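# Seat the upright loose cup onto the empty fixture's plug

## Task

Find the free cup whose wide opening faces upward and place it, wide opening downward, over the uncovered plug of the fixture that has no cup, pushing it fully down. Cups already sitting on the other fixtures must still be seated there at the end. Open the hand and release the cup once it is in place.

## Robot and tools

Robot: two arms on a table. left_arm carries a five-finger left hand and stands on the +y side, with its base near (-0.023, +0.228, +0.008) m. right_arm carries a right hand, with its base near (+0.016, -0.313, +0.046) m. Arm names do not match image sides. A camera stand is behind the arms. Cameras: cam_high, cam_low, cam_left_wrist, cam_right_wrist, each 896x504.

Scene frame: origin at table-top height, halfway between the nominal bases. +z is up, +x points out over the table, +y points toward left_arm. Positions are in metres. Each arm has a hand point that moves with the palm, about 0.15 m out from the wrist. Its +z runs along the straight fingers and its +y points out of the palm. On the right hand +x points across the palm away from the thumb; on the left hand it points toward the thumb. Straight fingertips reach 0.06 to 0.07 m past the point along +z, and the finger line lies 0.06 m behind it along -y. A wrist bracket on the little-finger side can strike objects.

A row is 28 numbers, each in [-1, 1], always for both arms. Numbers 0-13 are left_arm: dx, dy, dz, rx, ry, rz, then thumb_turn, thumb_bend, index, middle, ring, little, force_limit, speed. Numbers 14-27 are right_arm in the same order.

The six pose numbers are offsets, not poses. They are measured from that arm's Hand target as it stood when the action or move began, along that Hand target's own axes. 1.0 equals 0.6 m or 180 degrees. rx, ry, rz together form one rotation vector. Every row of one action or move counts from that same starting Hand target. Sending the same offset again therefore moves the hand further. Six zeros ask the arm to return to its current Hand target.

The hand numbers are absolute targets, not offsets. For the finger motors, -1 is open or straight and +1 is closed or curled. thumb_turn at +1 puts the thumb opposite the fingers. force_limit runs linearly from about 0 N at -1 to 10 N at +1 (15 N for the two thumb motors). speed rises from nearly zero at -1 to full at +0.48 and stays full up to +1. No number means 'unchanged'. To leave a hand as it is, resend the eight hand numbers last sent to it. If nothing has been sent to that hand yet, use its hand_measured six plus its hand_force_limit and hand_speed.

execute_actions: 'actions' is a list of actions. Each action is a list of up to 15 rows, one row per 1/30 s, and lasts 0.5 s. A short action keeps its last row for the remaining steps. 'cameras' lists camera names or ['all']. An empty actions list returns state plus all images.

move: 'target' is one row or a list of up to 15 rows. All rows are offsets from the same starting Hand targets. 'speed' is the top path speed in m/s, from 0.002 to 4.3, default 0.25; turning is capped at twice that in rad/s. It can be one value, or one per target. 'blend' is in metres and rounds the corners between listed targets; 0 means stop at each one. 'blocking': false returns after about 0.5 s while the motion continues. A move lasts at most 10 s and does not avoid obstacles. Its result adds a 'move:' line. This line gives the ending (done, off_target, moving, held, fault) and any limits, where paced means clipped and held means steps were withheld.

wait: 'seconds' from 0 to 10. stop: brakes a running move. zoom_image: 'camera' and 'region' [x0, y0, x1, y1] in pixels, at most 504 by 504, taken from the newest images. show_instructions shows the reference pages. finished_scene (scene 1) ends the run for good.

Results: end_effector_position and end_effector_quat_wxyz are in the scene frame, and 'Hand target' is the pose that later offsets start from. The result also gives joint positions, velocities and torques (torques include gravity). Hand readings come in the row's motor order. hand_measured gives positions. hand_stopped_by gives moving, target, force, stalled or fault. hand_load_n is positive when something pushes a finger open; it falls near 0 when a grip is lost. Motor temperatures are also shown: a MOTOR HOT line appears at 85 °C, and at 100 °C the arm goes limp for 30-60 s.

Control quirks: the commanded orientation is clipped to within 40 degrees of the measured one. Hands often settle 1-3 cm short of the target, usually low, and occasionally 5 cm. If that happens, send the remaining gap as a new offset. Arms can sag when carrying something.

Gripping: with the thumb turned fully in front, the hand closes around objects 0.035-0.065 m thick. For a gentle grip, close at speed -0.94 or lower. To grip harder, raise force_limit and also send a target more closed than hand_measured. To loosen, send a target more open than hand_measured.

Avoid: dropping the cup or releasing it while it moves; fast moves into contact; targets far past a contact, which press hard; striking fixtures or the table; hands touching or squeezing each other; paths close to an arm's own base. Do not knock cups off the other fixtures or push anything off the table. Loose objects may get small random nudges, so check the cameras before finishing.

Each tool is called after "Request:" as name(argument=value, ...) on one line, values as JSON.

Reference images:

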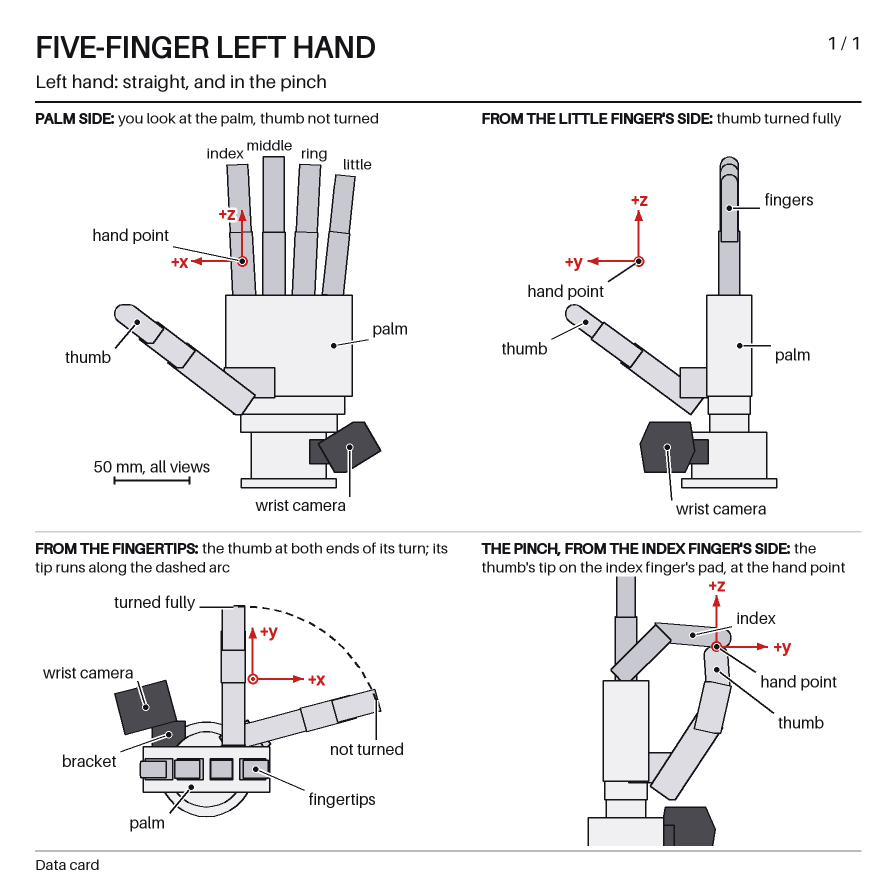

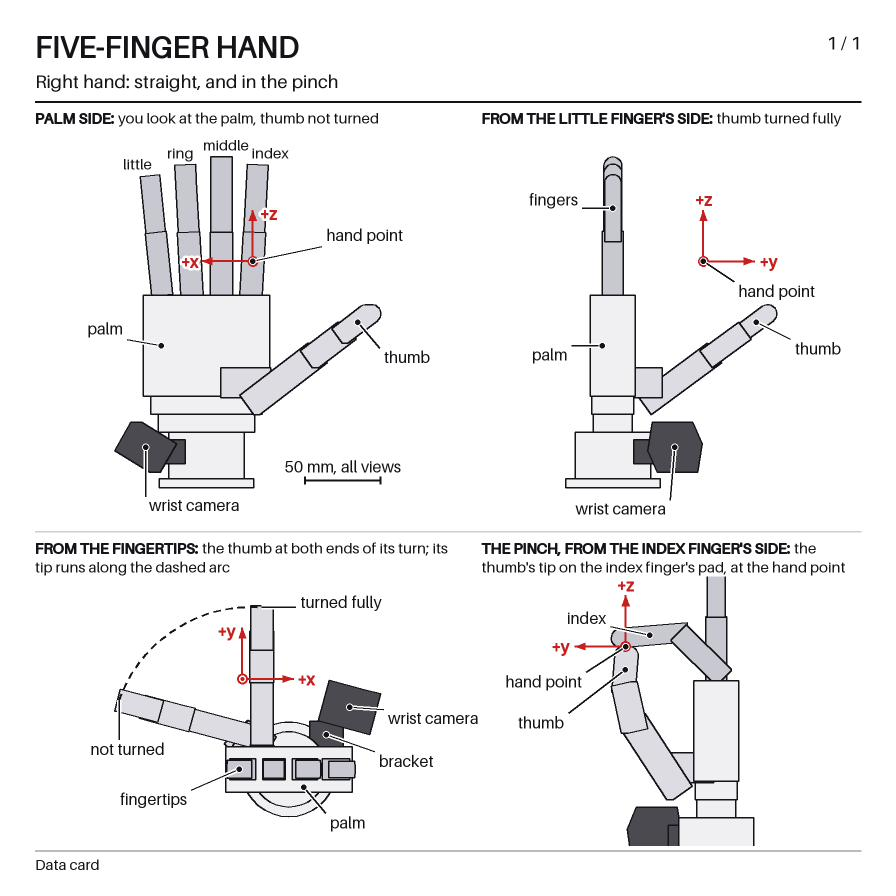

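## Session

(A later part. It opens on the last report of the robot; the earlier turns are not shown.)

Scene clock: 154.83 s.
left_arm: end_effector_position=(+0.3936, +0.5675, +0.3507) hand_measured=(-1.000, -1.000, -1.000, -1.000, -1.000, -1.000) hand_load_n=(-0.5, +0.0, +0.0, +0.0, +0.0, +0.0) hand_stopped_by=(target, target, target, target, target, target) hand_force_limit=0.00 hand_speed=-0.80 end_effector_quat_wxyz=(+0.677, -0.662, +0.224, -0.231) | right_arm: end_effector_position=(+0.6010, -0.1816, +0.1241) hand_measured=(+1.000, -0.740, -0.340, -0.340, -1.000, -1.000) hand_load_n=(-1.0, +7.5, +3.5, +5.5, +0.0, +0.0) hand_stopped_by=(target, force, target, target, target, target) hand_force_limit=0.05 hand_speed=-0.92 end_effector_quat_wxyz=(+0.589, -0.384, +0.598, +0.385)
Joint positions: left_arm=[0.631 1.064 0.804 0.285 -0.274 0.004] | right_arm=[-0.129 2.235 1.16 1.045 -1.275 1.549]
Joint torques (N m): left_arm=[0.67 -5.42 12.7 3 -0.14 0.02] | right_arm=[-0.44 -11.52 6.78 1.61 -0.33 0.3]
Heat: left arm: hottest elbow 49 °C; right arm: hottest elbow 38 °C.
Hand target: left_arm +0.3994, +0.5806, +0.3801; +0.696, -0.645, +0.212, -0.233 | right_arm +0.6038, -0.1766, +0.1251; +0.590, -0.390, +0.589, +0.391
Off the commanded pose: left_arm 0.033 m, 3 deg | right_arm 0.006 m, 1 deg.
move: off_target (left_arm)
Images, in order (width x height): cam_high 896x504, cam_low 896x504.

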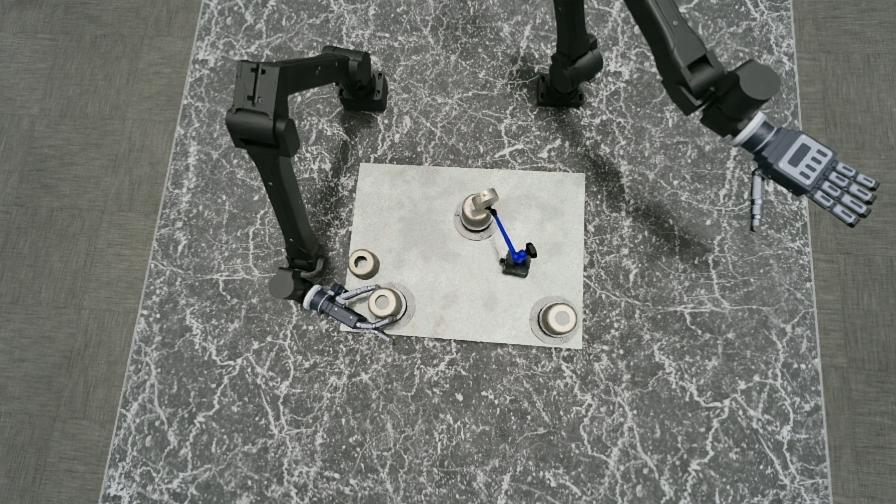

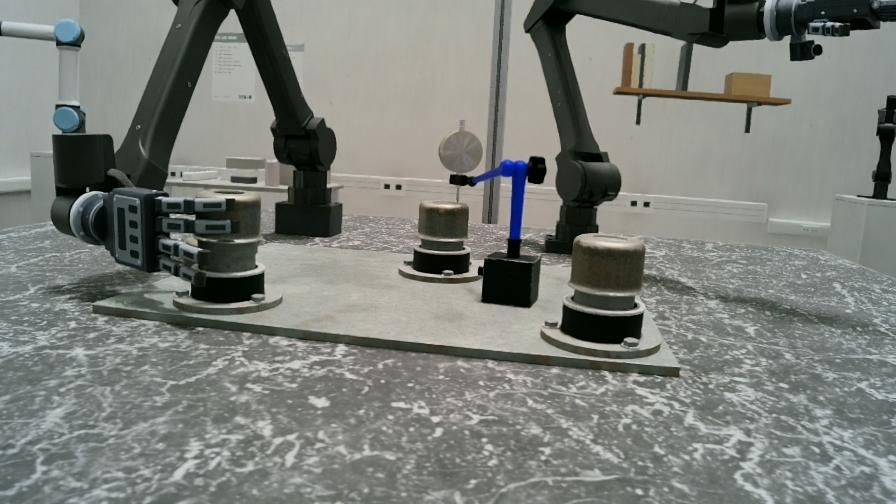

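Request:
move(target=[0,0,0,0,0,0,-1,-1,-1,-1,-1,-1,0,-0.8,0.0133,0,0,0,0,0,1,0.2,-0.34,-0.34,-1,-1,0.05,-0.92], speed=0.03, cameras=["cam_high","cam_low"])

Request:
zoom_image(camera="cam_low", region=[40, 160, 300, 330])

Request:
zoom_image(camera="cam_low", region=[170, 170, 280, 310])

Scene clock: 156.27 s.
left_arm: end_effector_position=(+0.3936, +0.5675, +0.3507) hand_measured=(-1.000, -1.000, -1.000, -1.000, -1.000, -1.000) hand_load_n=(+0.0, +0.0, +0.0, +0.0, +0.0, +0.0) hand_stopped_by=(target, target, target, target, target, target) hand_force_limit=0.00 hand_speed=-0.80 end_effector_quat_wxyz=(+0.677, -0.662, +0.224, -0.231) | right_arm: end_effector_position=(+0.6010, -0.1817, +0.1189) hand_measured=(+1.000, -0.740, -0.340, -0.340, -1.000, -1.000) hand_load_n=(-1.0, +7.5, +3.5, +5.0, +0.0, +0.0) hand_stopped_by=(target, force, target, target, target, target) hand_force_limit=0.05 hand_speed=-0.92 end_effector_quat_wxyz=(+0.590, -0.383, +0.598, +0.385)
Joint positions: left_arm=[0.631 1.064 0.804 0.285 -0.274 0.004] | right_arm=[-0.129 2.249 1.163 1.06 -1.274 1.554]
Joint torques (N m): left_arm=[0.5 -5.36 12.57 2.82 -0.13 0.01] | right_arm=[-0.56 -11.58 6.86 1.57 -0.36 0.21]
Heat: left arm: hottest elbow 49 °C; right arm: hottest elbow 38 °C.
Hand target: left_arm +0.3994, +0.5806, +0.3801; +0.696, -0.645, +0.212, -0.233 | right_arm +0.6038, -0.1766, +0.1172; +0.590, -0.390, +0.589, +0.391
Off the commanded pose: left_arm 0.033 m, 3 deg | right_arm 0.006 m, 1 deg.
move: off_target (left_arm)
Images, in order (width x height): cam_high 896x504, cam_low 896x504.

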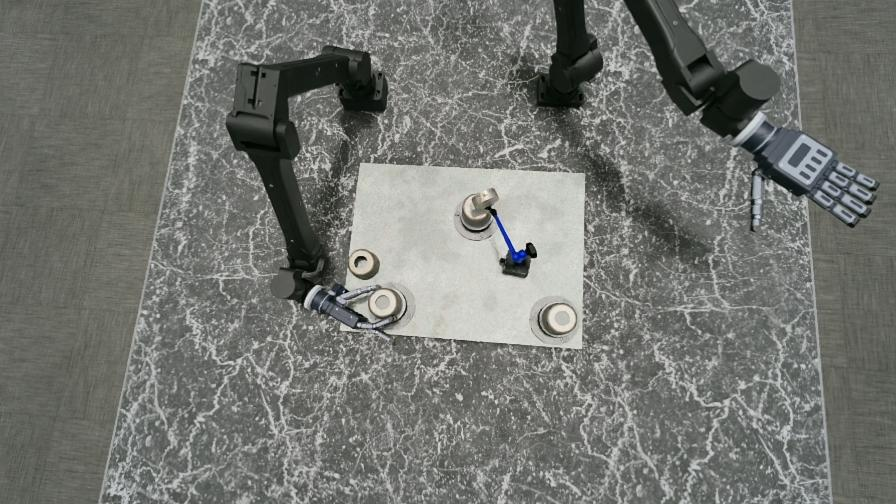

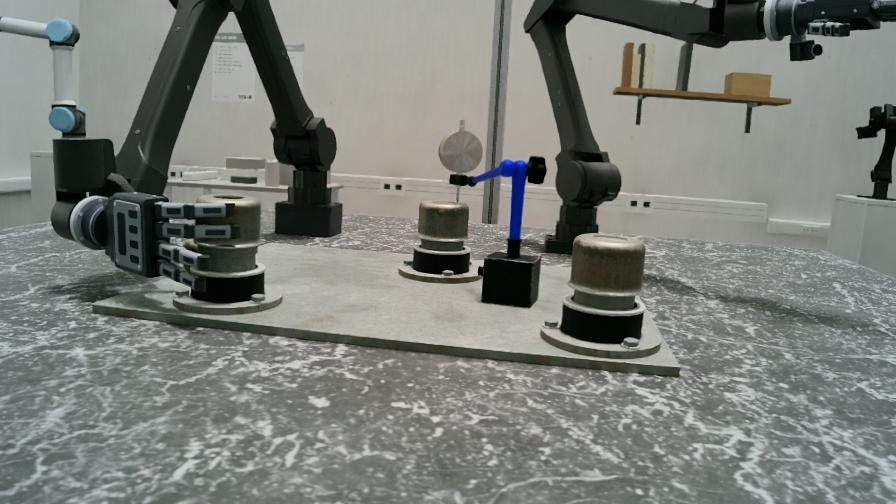

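Scaled by 1.938 from the camera's 896x504 image, which has a finer 1280x720 frame.

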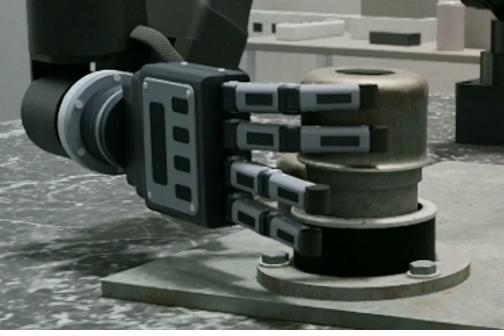

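Scaled by 3.600 from the camera's 896x504 image, which has a finer 1280x720 frame.

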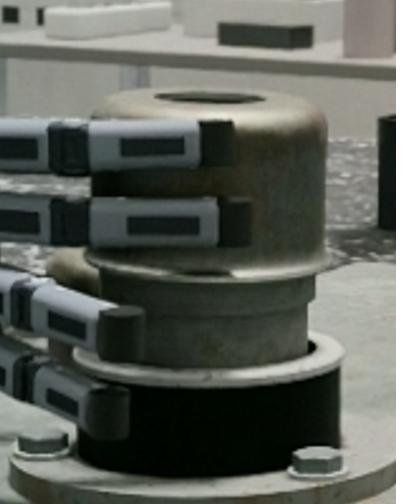

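Request:
move(target=[0,0,0,0,0,0,-1,-1,-1,-1,-1,-1,0,-0.8,0.01,0.0042,-0.002,0,0,0,1,0.2,-0.34,-0.34,-1,-1,0.05,-0.92], speed=0.03, cameras=["cam_high","cam_low"])

Request:
zoom_image(camera="cam_low", region=[40, 160, 300, 330])

Request:
zoom_image(camera="cam_low", region=[170, 170, 280, 310])

Request:
zoom_image(camera="cam_high", region=[350, 270, 420, 340])

Scene clock: 158.07 s.
left_arm: end_effector_position=(+0.3936, +0.5675, +0.3507) hand_measured=(-1.000, -1.000, -1.000, -1.000, -1.000, -1.000) hand_load_n=(-0.5, +0.0, +0.0, +0.0, +0.0, +0.5) hand_stopped_by=(target, target, target, target, target, target) hand_force_limit=0.00 hand_speed=-0.80 end_effector_quat_wxyz=(+0.677, -0.662, +0.224, -0.231) | right_arm: end_effector_position=(+0.6008, -0.1819, +0.1163) hand_measured=(+1.000, -0.740, -0.340, -0.340, -1.000, -1.000) hand_load_n=(-1.0, +7.5, +3.5, +5.5, +0.0, +0.0) hand_stopped_by=(target, force, target, target, target, target) hand_force_limit=0.05 hand_speed=-0.92 end_effector_quat_wxyz=(+0.592, -0.383, +0.597, +0.384)
Joint positions: left_arm=[0.631 1.064 0.804 0.285 -0.274 0.004] | right_arm=[-0.129 2.256 1.163 1.077 -1.272 1.559]
Joint torques (N m): left_arm=[0.62 -4.95 12.77 2.89 -0.14 0.03] | right_arm=[-0.44 -11.4 6.32 1.62 -0.46 0.18]
Heat: left arm: hottest elbow 49 °C; right arm: hottest elbow 38 °C.
Hand target: left_arm +0.3994, +0.5806, +0.3801; +0.696, -0.645, +0.212, -0.233 | right_arm +0.6011, -0.1768, +0.1112; +0.590, -0.390, +0.589, +0.390
Off the commanded pose: left_arm 0.033 m, 3 deg | right_arm 0.007 m, 1 deg.
move: off_target (left_arm)
Images, in order (width x height): cam_high 896x504, cam_low 896x504.

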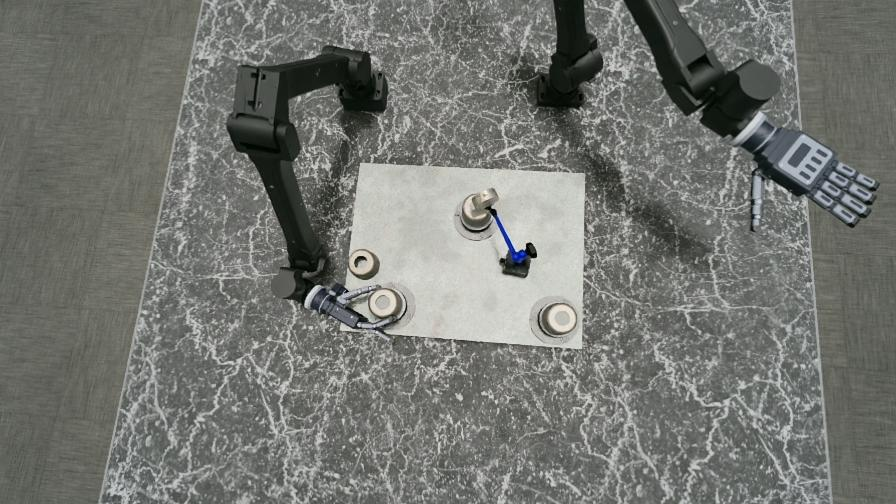

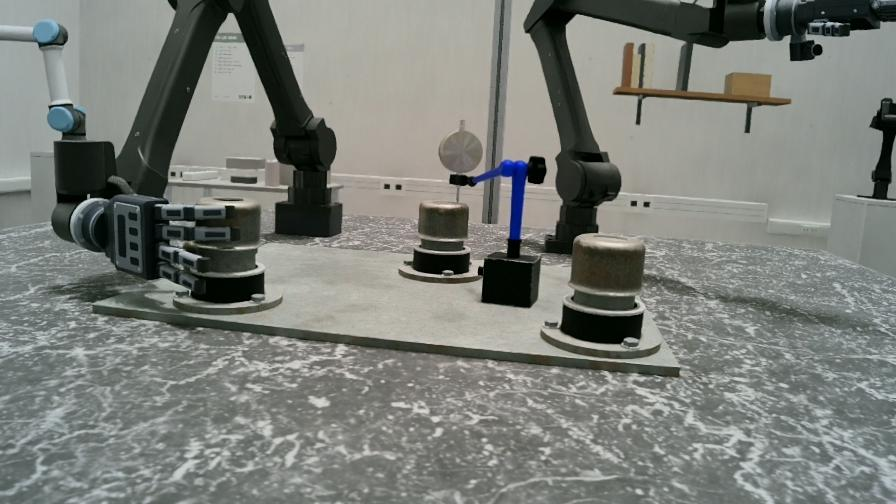

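Scaled by 1.938 from the camera's 896x504 image, which has a finer 1280x720 frame.

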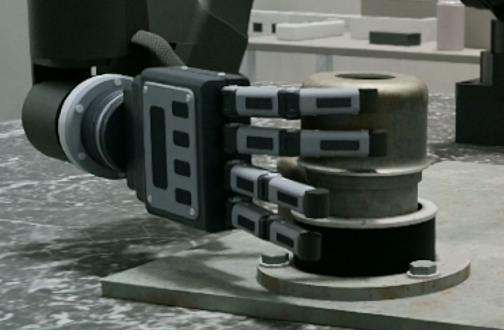

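Scaled by 3.600 from the camera's 896x504 image, which has a finer 1280x720 frame.

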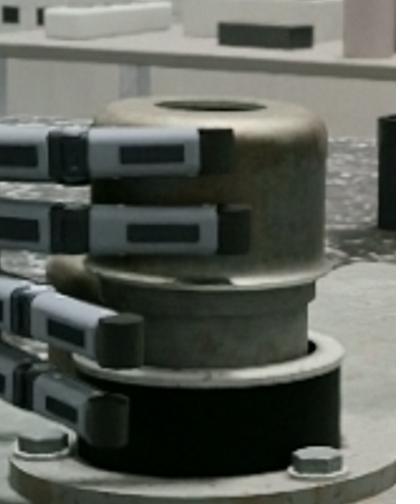

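Scaled by 7.200 from the camera's 896x504 image, which has a finer 1280x720 frame.

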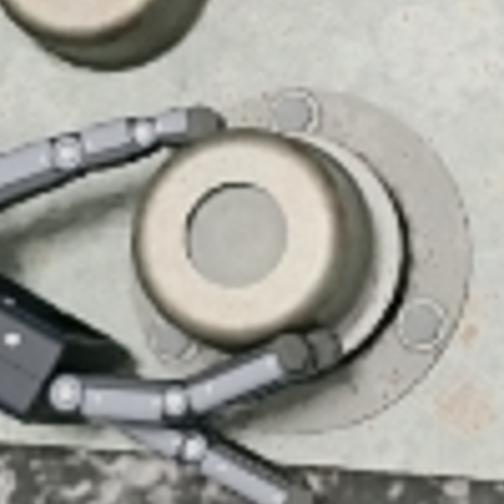

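Request:
move(target=[0,0,0,0,0,0,-1,-1,-1,-1,-1,-1,0,-0.8,0,0,0,0,0,0,1,-0.82,-0.34,-0.34,-1,-1,0.05,-0.92], speed=0.03, cameras=["cam_high","cam_low","cam_right_wrist"])

Request:
zoom_image(camera="cam_low", region=[170, 170, 280, 310])

Scene clock: 160.43 s.
left_arm: end_effector_position=(+0.3936, +0.5675, +0.3507) hand_measured=(-1.000, -1.000, -1.000, -1.000, -1.000, -1.000) hand_load_n=(+0.0, +0.0, +0.0, +0.0, +0.0, +0.0) hand_stopped_by=(target, target, target, target, target, target) hand_force_limit=0.00 hand_speed=-0.80 end_effector_quat_wxyz=(+0.677, -0.662, +0.224, -0.231) | right_arm: end_effector_position=(+0.6001, -0.1805, +0.1103) hand_measured=(+1.000, -0.820, -0.340, -0.340, -1.000, -1.000) hand_load_n=(+0.0, +0.0, +0.0, +3.0, +0.0, +0.0) hand_stopped_by=(target, target, target, target, target, target) hand_force_limit=0.05 hand_speed=-0.92 end_effector_quat_wxyz=(+0.588, -0.381, +0.599, +0.387)
Joint positions: left_arm=[0.631 1.064 0.804 0.285 -0.274 0.004] | right_arm=[-0.127 2.268 1.163 1.077 -1.27 1.56]
Joint torques (N m): left_arm=[0.15 -5.25 12.64 3.06 -0.14 0.02] | right_arm=[-0.73 -11.93 6.28 1.55 -0.54 0.2]
Heat: left arm: hottest elbow 49 °C; right arm: hottest elbow 38 °C.
Hand target: left_arm +0.3994, +0.5806, +0.3801; +0.696, -0.645, +0.212, -0.233 | right_arm +0.6010, -0.1767, +0.1112; +0.590, -0.390, +0.589, +0.391
Off the commanded pose: left_arm 0.033 m, 3 deg | right_arm 0.004 m, 2 deg.
move: off_target (left_arm)
Images, in order (width x height): cam_high 896x504, cam_low 896x504, cam_right_wrist 896x504.

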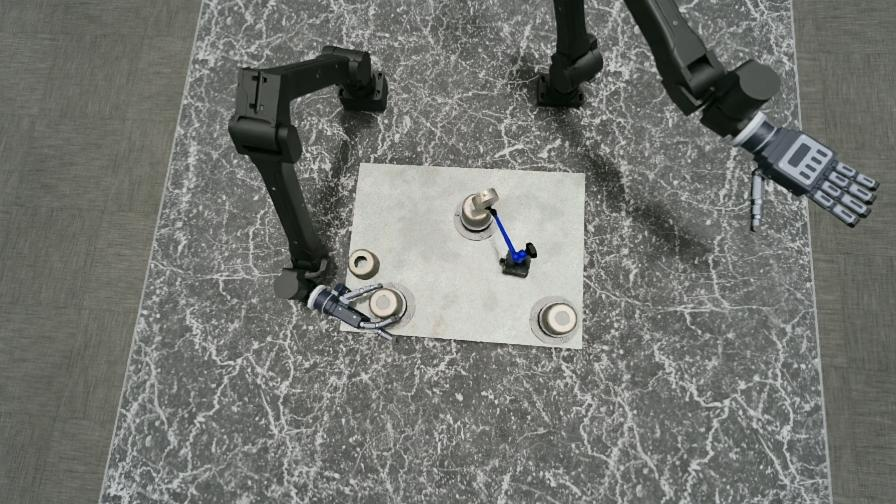

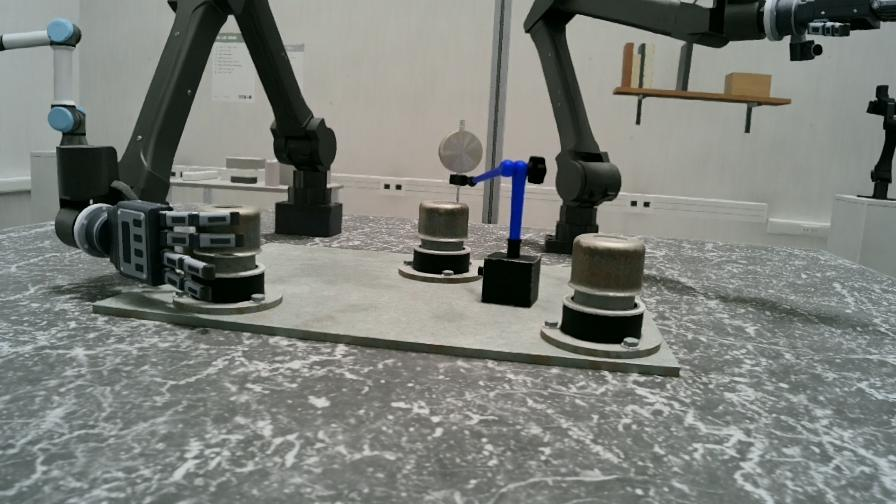

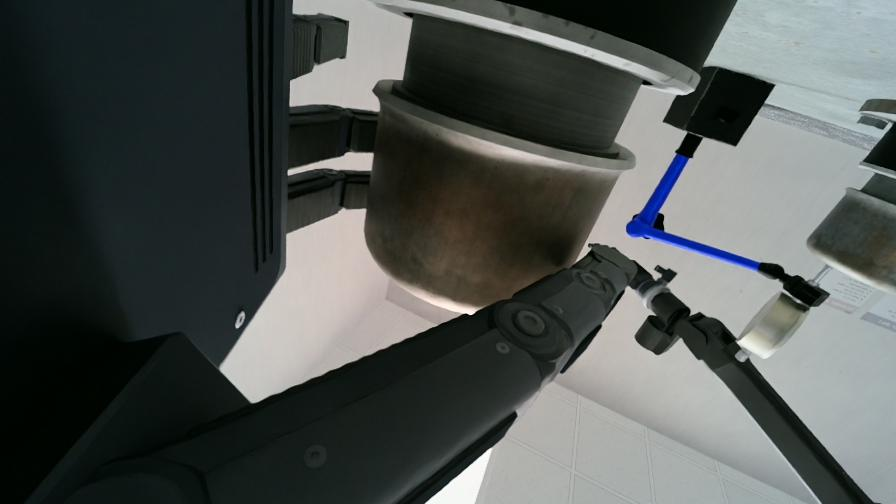

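Scaled by 3.600 from the camera's 896x504 image, which has a finer 1280x720 frame.

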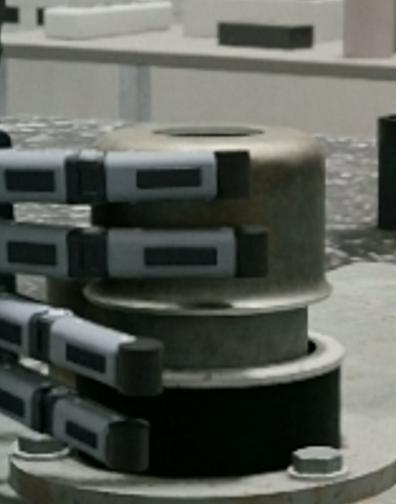

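Request:
zoom_image(camera="cam_low", region=[185, 235, 275, 305])

Request:
zoom_image(camera="cam_low", region=[550, 260, 660, 345])

Request:
zoom_image(camera="cam_low", region=[400, 200, 490, 270])

Scaled by 5.600 from the camera's 896x504 image, which has a finer 1280x720 frame.

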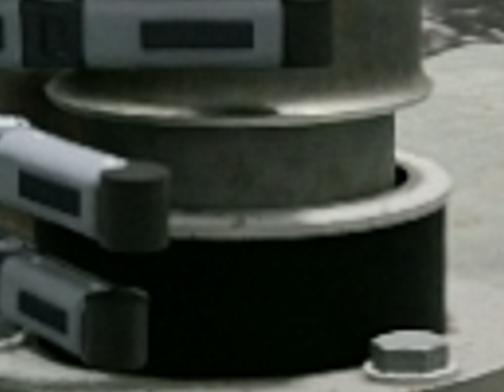

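Scaled by 4.582 from the camera's 896x504 image, which has a finer 1280x720 frame.

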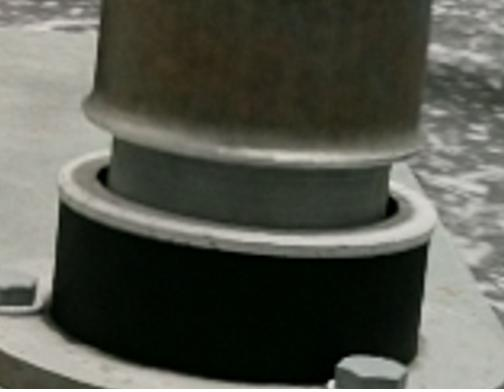

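Scaled by 5.600 from the camera's 896x504 image, which has a finer 1280x720 frame.

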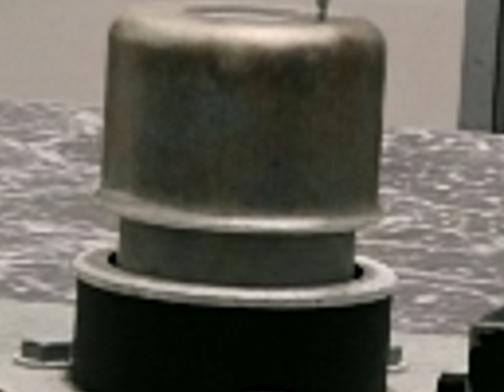

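Request:
move(target=[[0,0,0,0,0,0,-1,-1,-1,-1,-1,-1,0,-0.8,0,0,0,0,0,0,1,-1,-0.34,-0.34,-1,-1,0.05,-0.85],[0,0,0,0,0,0,-1,-1,-1,-1,-1,-1,0,-0.8,0,0,0,0,0,0,1,-1,-1,-1,-1,-1,0.05,-0.85]], speed=0.03, cameras=["cam_high","cam_low","cam_right_wrist"])

Request:
zoom_image(camera="cam_low", region=[185, 215, 275, 305])

Request:
zoom_image(camera="cam_high", region=[310, 260, 430, 350])

Scene clock: 165.03 s.
left_arm: end_effector_position=(+0.3936, +0.5675, +0.3507) hand_measured=(-1.000, -1.000, -1.000, -1.000, -1.000, -1.000) hand_load_n=(+0.0, +0.0, +0.0, +0.0, -0.5, +0.0) hand_stopped_by=(target, target, target, target, target, target) hand_force_limit=0.00 hand_speed=-0.80 end_effector_quat_wxyz=(+0.677, -0.662, +0.224, -0.231) | right_arm: end_effector_position=(+0.5973, -0.1802, +0.1106) hand_measured=(+1.000, -1.000, -1.000, -1.000, -1.000, -1.000) hand_load_n=(+0.0, +0.0, +0.0, +0.0, +0.0, +0.0) hand_stopped_by=(target, target, target, target, target, target) hand_force_limit=0.05 hand_speed=-0.85 end_effector_quat_wxyz=(+0.587, -0.385, +0.596, +0.390)
Joint positions: left_arm=[0.631 1.064 0.804 0.285 -0.274 0.004] | right_arm=[-0.127 2.268 1.163 1.08 -1.284 1.56]
Joint torques (N m): left_arm=[0.26 -5.48 12.6 2.89 -0.16 -0.01] | right_arm=[-0.79 -11.87 6.31 1.48 -0.02 0.19]
Heat: left arm: hottest elbow 50 °C; right arm: hottest elbow 38 °C.
Hand target: left_arm +0.3994, +0.5806, +0.3801; +0.696, -0.645, +0.212, -0.233 | right_arm +0.6010, -0.1767, +0.1112; +0.590, -0.390, +0.589, +0.391
Off the commanded pose: left_arm 0.033 m, 3 deg | right_arm 0.005 m, 1 deg.
move: off_target (left_arm)
Images, in order (width x height): cam_high 896x504, cam_low 896x504, cam_right_wrist 896x504.

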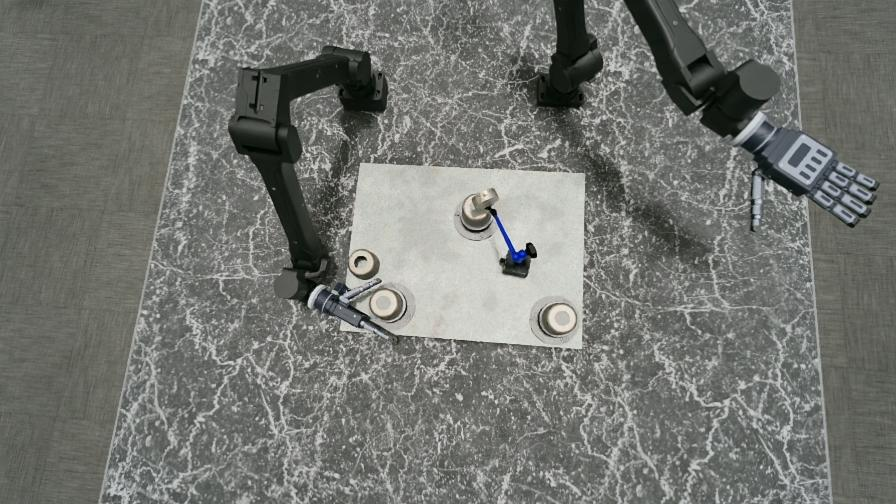

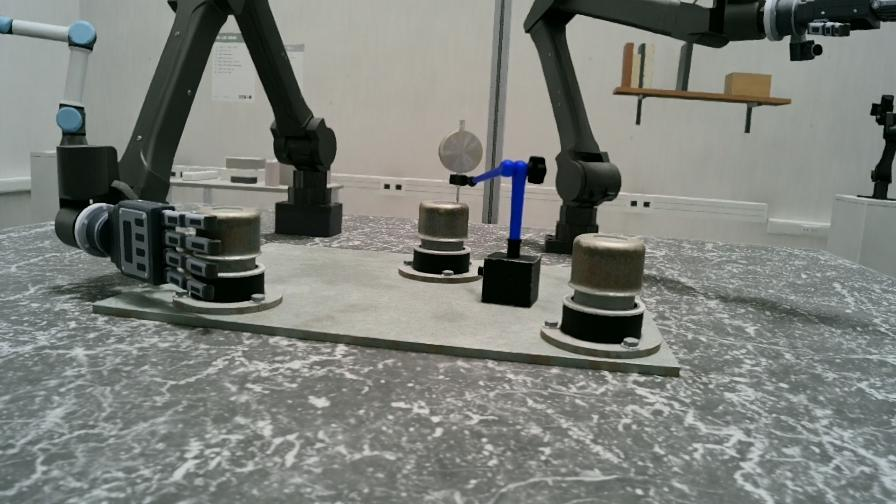

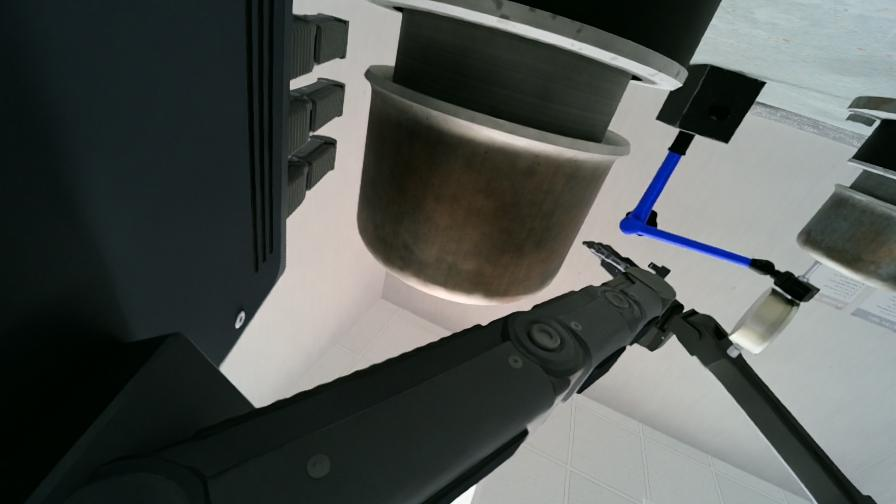

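Scaled by 5.600 from the camera's 896x504 image, which has a finer 1280x720 frame.

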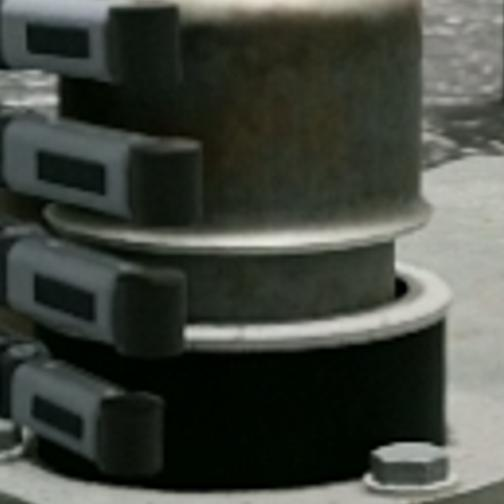

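Scaled by 4.200 from the camera's 896x504 image, which has a finer 1280x720 frame.

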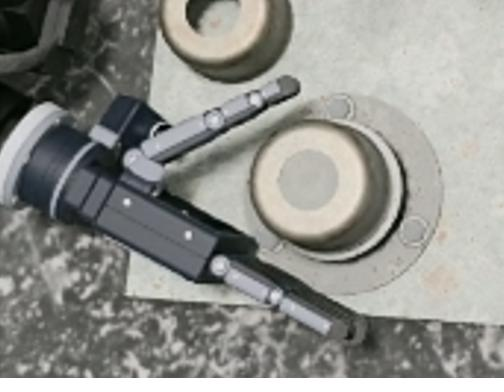

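Request:
zoom_image(camera="cam_high", region=[362, 280, 412, 330])

Request:
zoom_image(camera="cam_high", region=[532, 294, 582, 344])

Request:
zoom_image(camera="cam_low", region=[185, 200, 275, 290])

Request:
zoom_image(camera="cam_low", region=[560, 225, 660, 325])

Scaled by 10.080 from the camera's 896x504 image, which has a finer 1280x720 frame.

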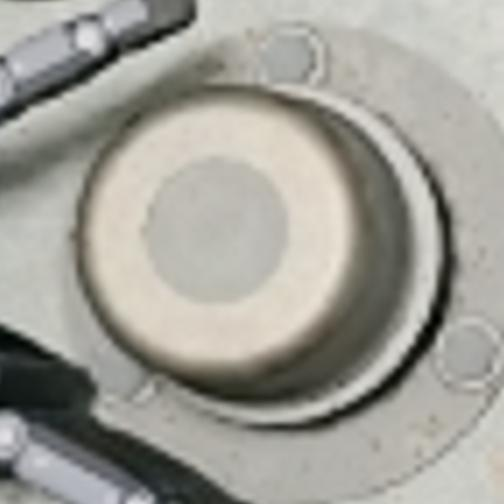

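Scaled by 10.080 from the camera's 896x504 image, which has a finer 1280x720 frame.

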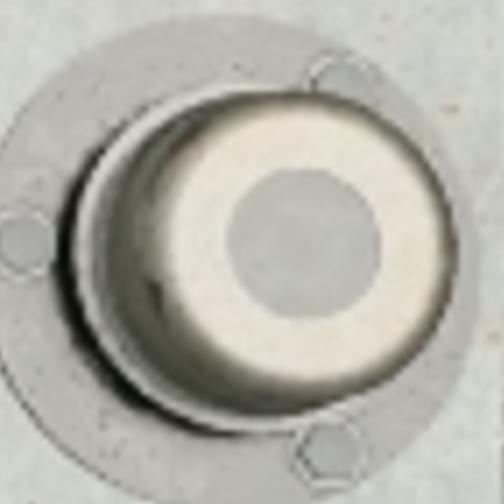

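Scaled by 5.600 from the camera's 896x504 image, which has a finer 1280x720 frame.

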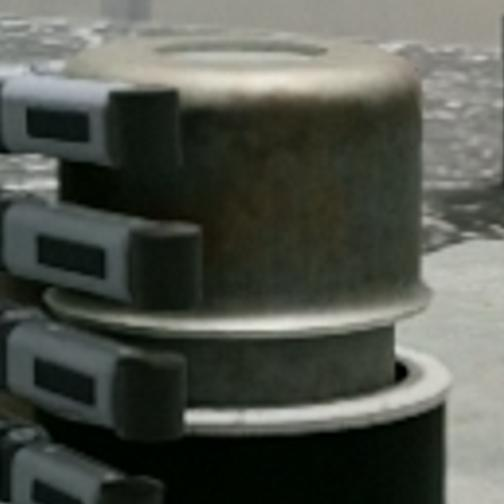

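Scaled by 5.040 from the camera's 896x504 image, which has a finer 1280x720 frame.

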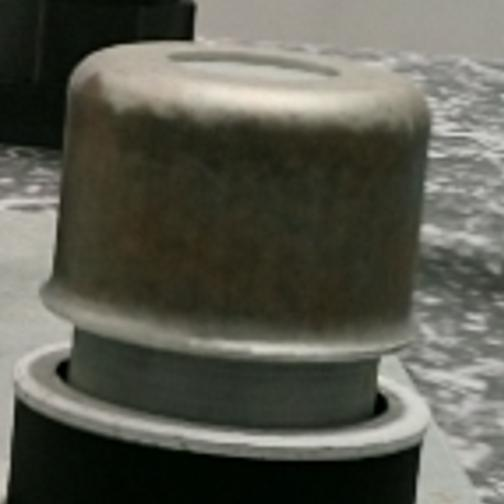

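Request:
move(target=[[0,0,0,0,0,0,-1,-1,-1,-1,-1,-1,0,-0.8,-0.008,0,-0.2,0,0,0,1,-1,-1,-1,-1,-1,0.05,-0.85],[0,0,0,0,0,0,-1,-1,-1,-1,-1,-1,0,-0.8,-0.25,0,-0.25,0,0,0,1,-1,-1,-1,-1,-1,0.05,-0.85]], speed=[0.08,0.2], blend=[0.01,0], cameras=["cam_high","cam_low"])

Request:
zoom_image(camera="cam_low", region=[180, 200, 280, 300])

Request:
zoom_image(camera="cam_low", region=[560, 225, 660, 325])

Request:
zoom_image(camera="cam_high", region=[362, 280, 412, 330])

Scene clock: 170.27 s.
left_arm: end_effector_position=(+0.3936, +0.5675, +0.3507) hand_measured=(-1.000, -1.000, -1.000, -1.000, -1.000, -1.000) hand_load_n=(+0.0, +0.0, +0.0, +0.0, -0.5, +0.0) hand_stopped_by=(target, target, target, target, target, target) hand_force_limit=0.00 hand_speed=-0.80 end_effector_quat_wxyz=(+0.677, -0.662, +0.224, -0.231) | right_arm: end_effector_position=(+0.5429, -0.3114, +0.2567) hand_measured=(+1.000, -1.000, -1.000, -1.000, -1.000, -1.000) hand_load_n=(+0.0, +0.0, +0.0, +0.0, +0.0, +0.0) hand_stopped_by=(target, target, target, target, target, target) hand_force_limit=0.05 hand_speed=-0.85 end_effector_quat_wxyz=(+0.592, -0.394, +0.586, +0.389)
Joint positions: left_arm=[0.631 1.064 0.804 0.285 -0.274 0.004] | right_arm=[-0.38 1.942 1.084 0.991 -1.55 1.694]
Joint torques (N m): left_arm=[0.15 -5.36 12.79 2.95 -0.15 0.01] | right_arm=[-1.73 -11.34 6.16 0.27 0.14 0.19]
Heat: left arm: hottest elbow 50 °C; right arm: hottest elbow 38 °C.
Hand target: left_arm +0.3994, +0.5806, +0.3801; +0.696, -0.645, +0.212, -0.233 | right_arm +0.5424, -0.3150, +0.2610; +0.590, -0.390, +0.589, +0.390
Off the commanded pose: left_arm 0.033 m, 3 deg | right_arm 0.006 m, 1 deg.
move: off_target (left_arm)
Images, in order (width x height): cam_high 896x504, cam_low 896x504.

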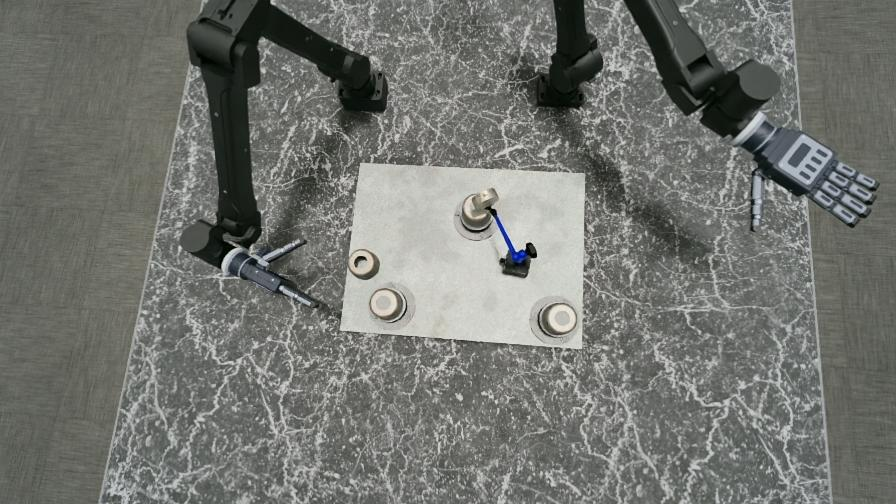

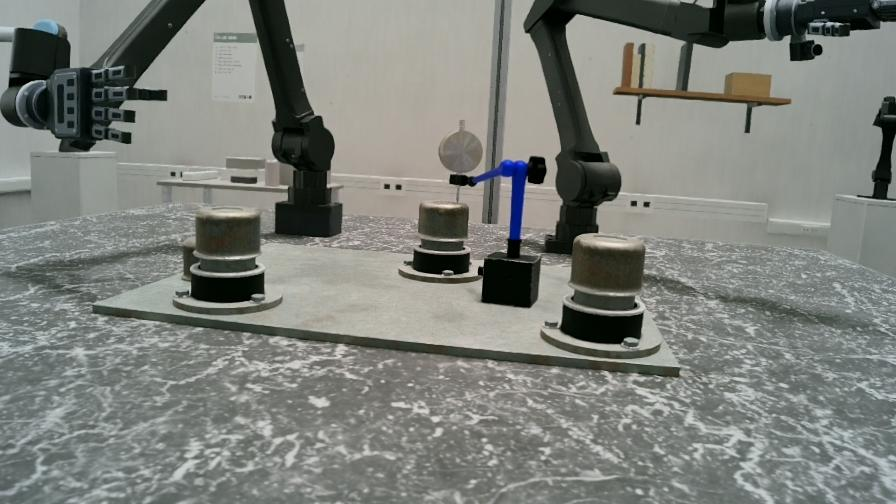

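Scaled by 5.040 from the camera's 896x504 image, which has a finer 1280x720 frame.

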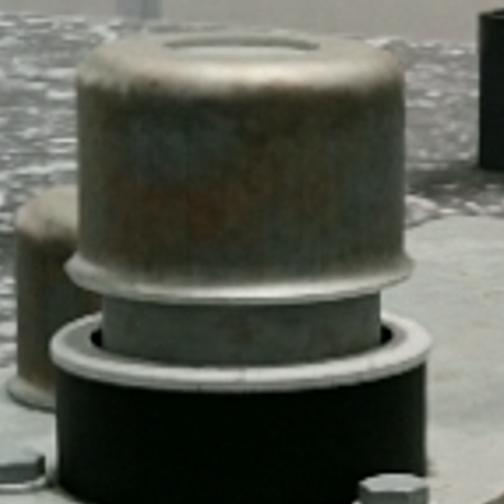

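Scaled by 5.040 from the camera's 896x504 image, which has a finer 1280x720 frame.

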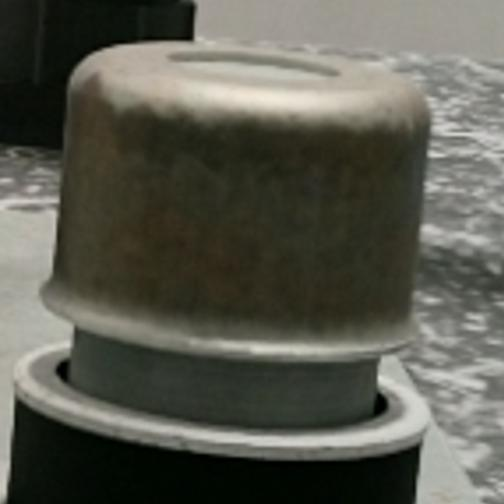

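Scaled by 10.080 from the camera's 896x504 image, which has a finer 1280x720 frame.

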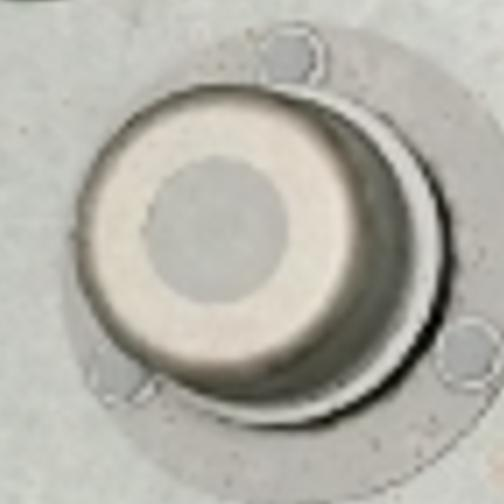

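Request:
finished_scene()

The scene is finished: the task was done.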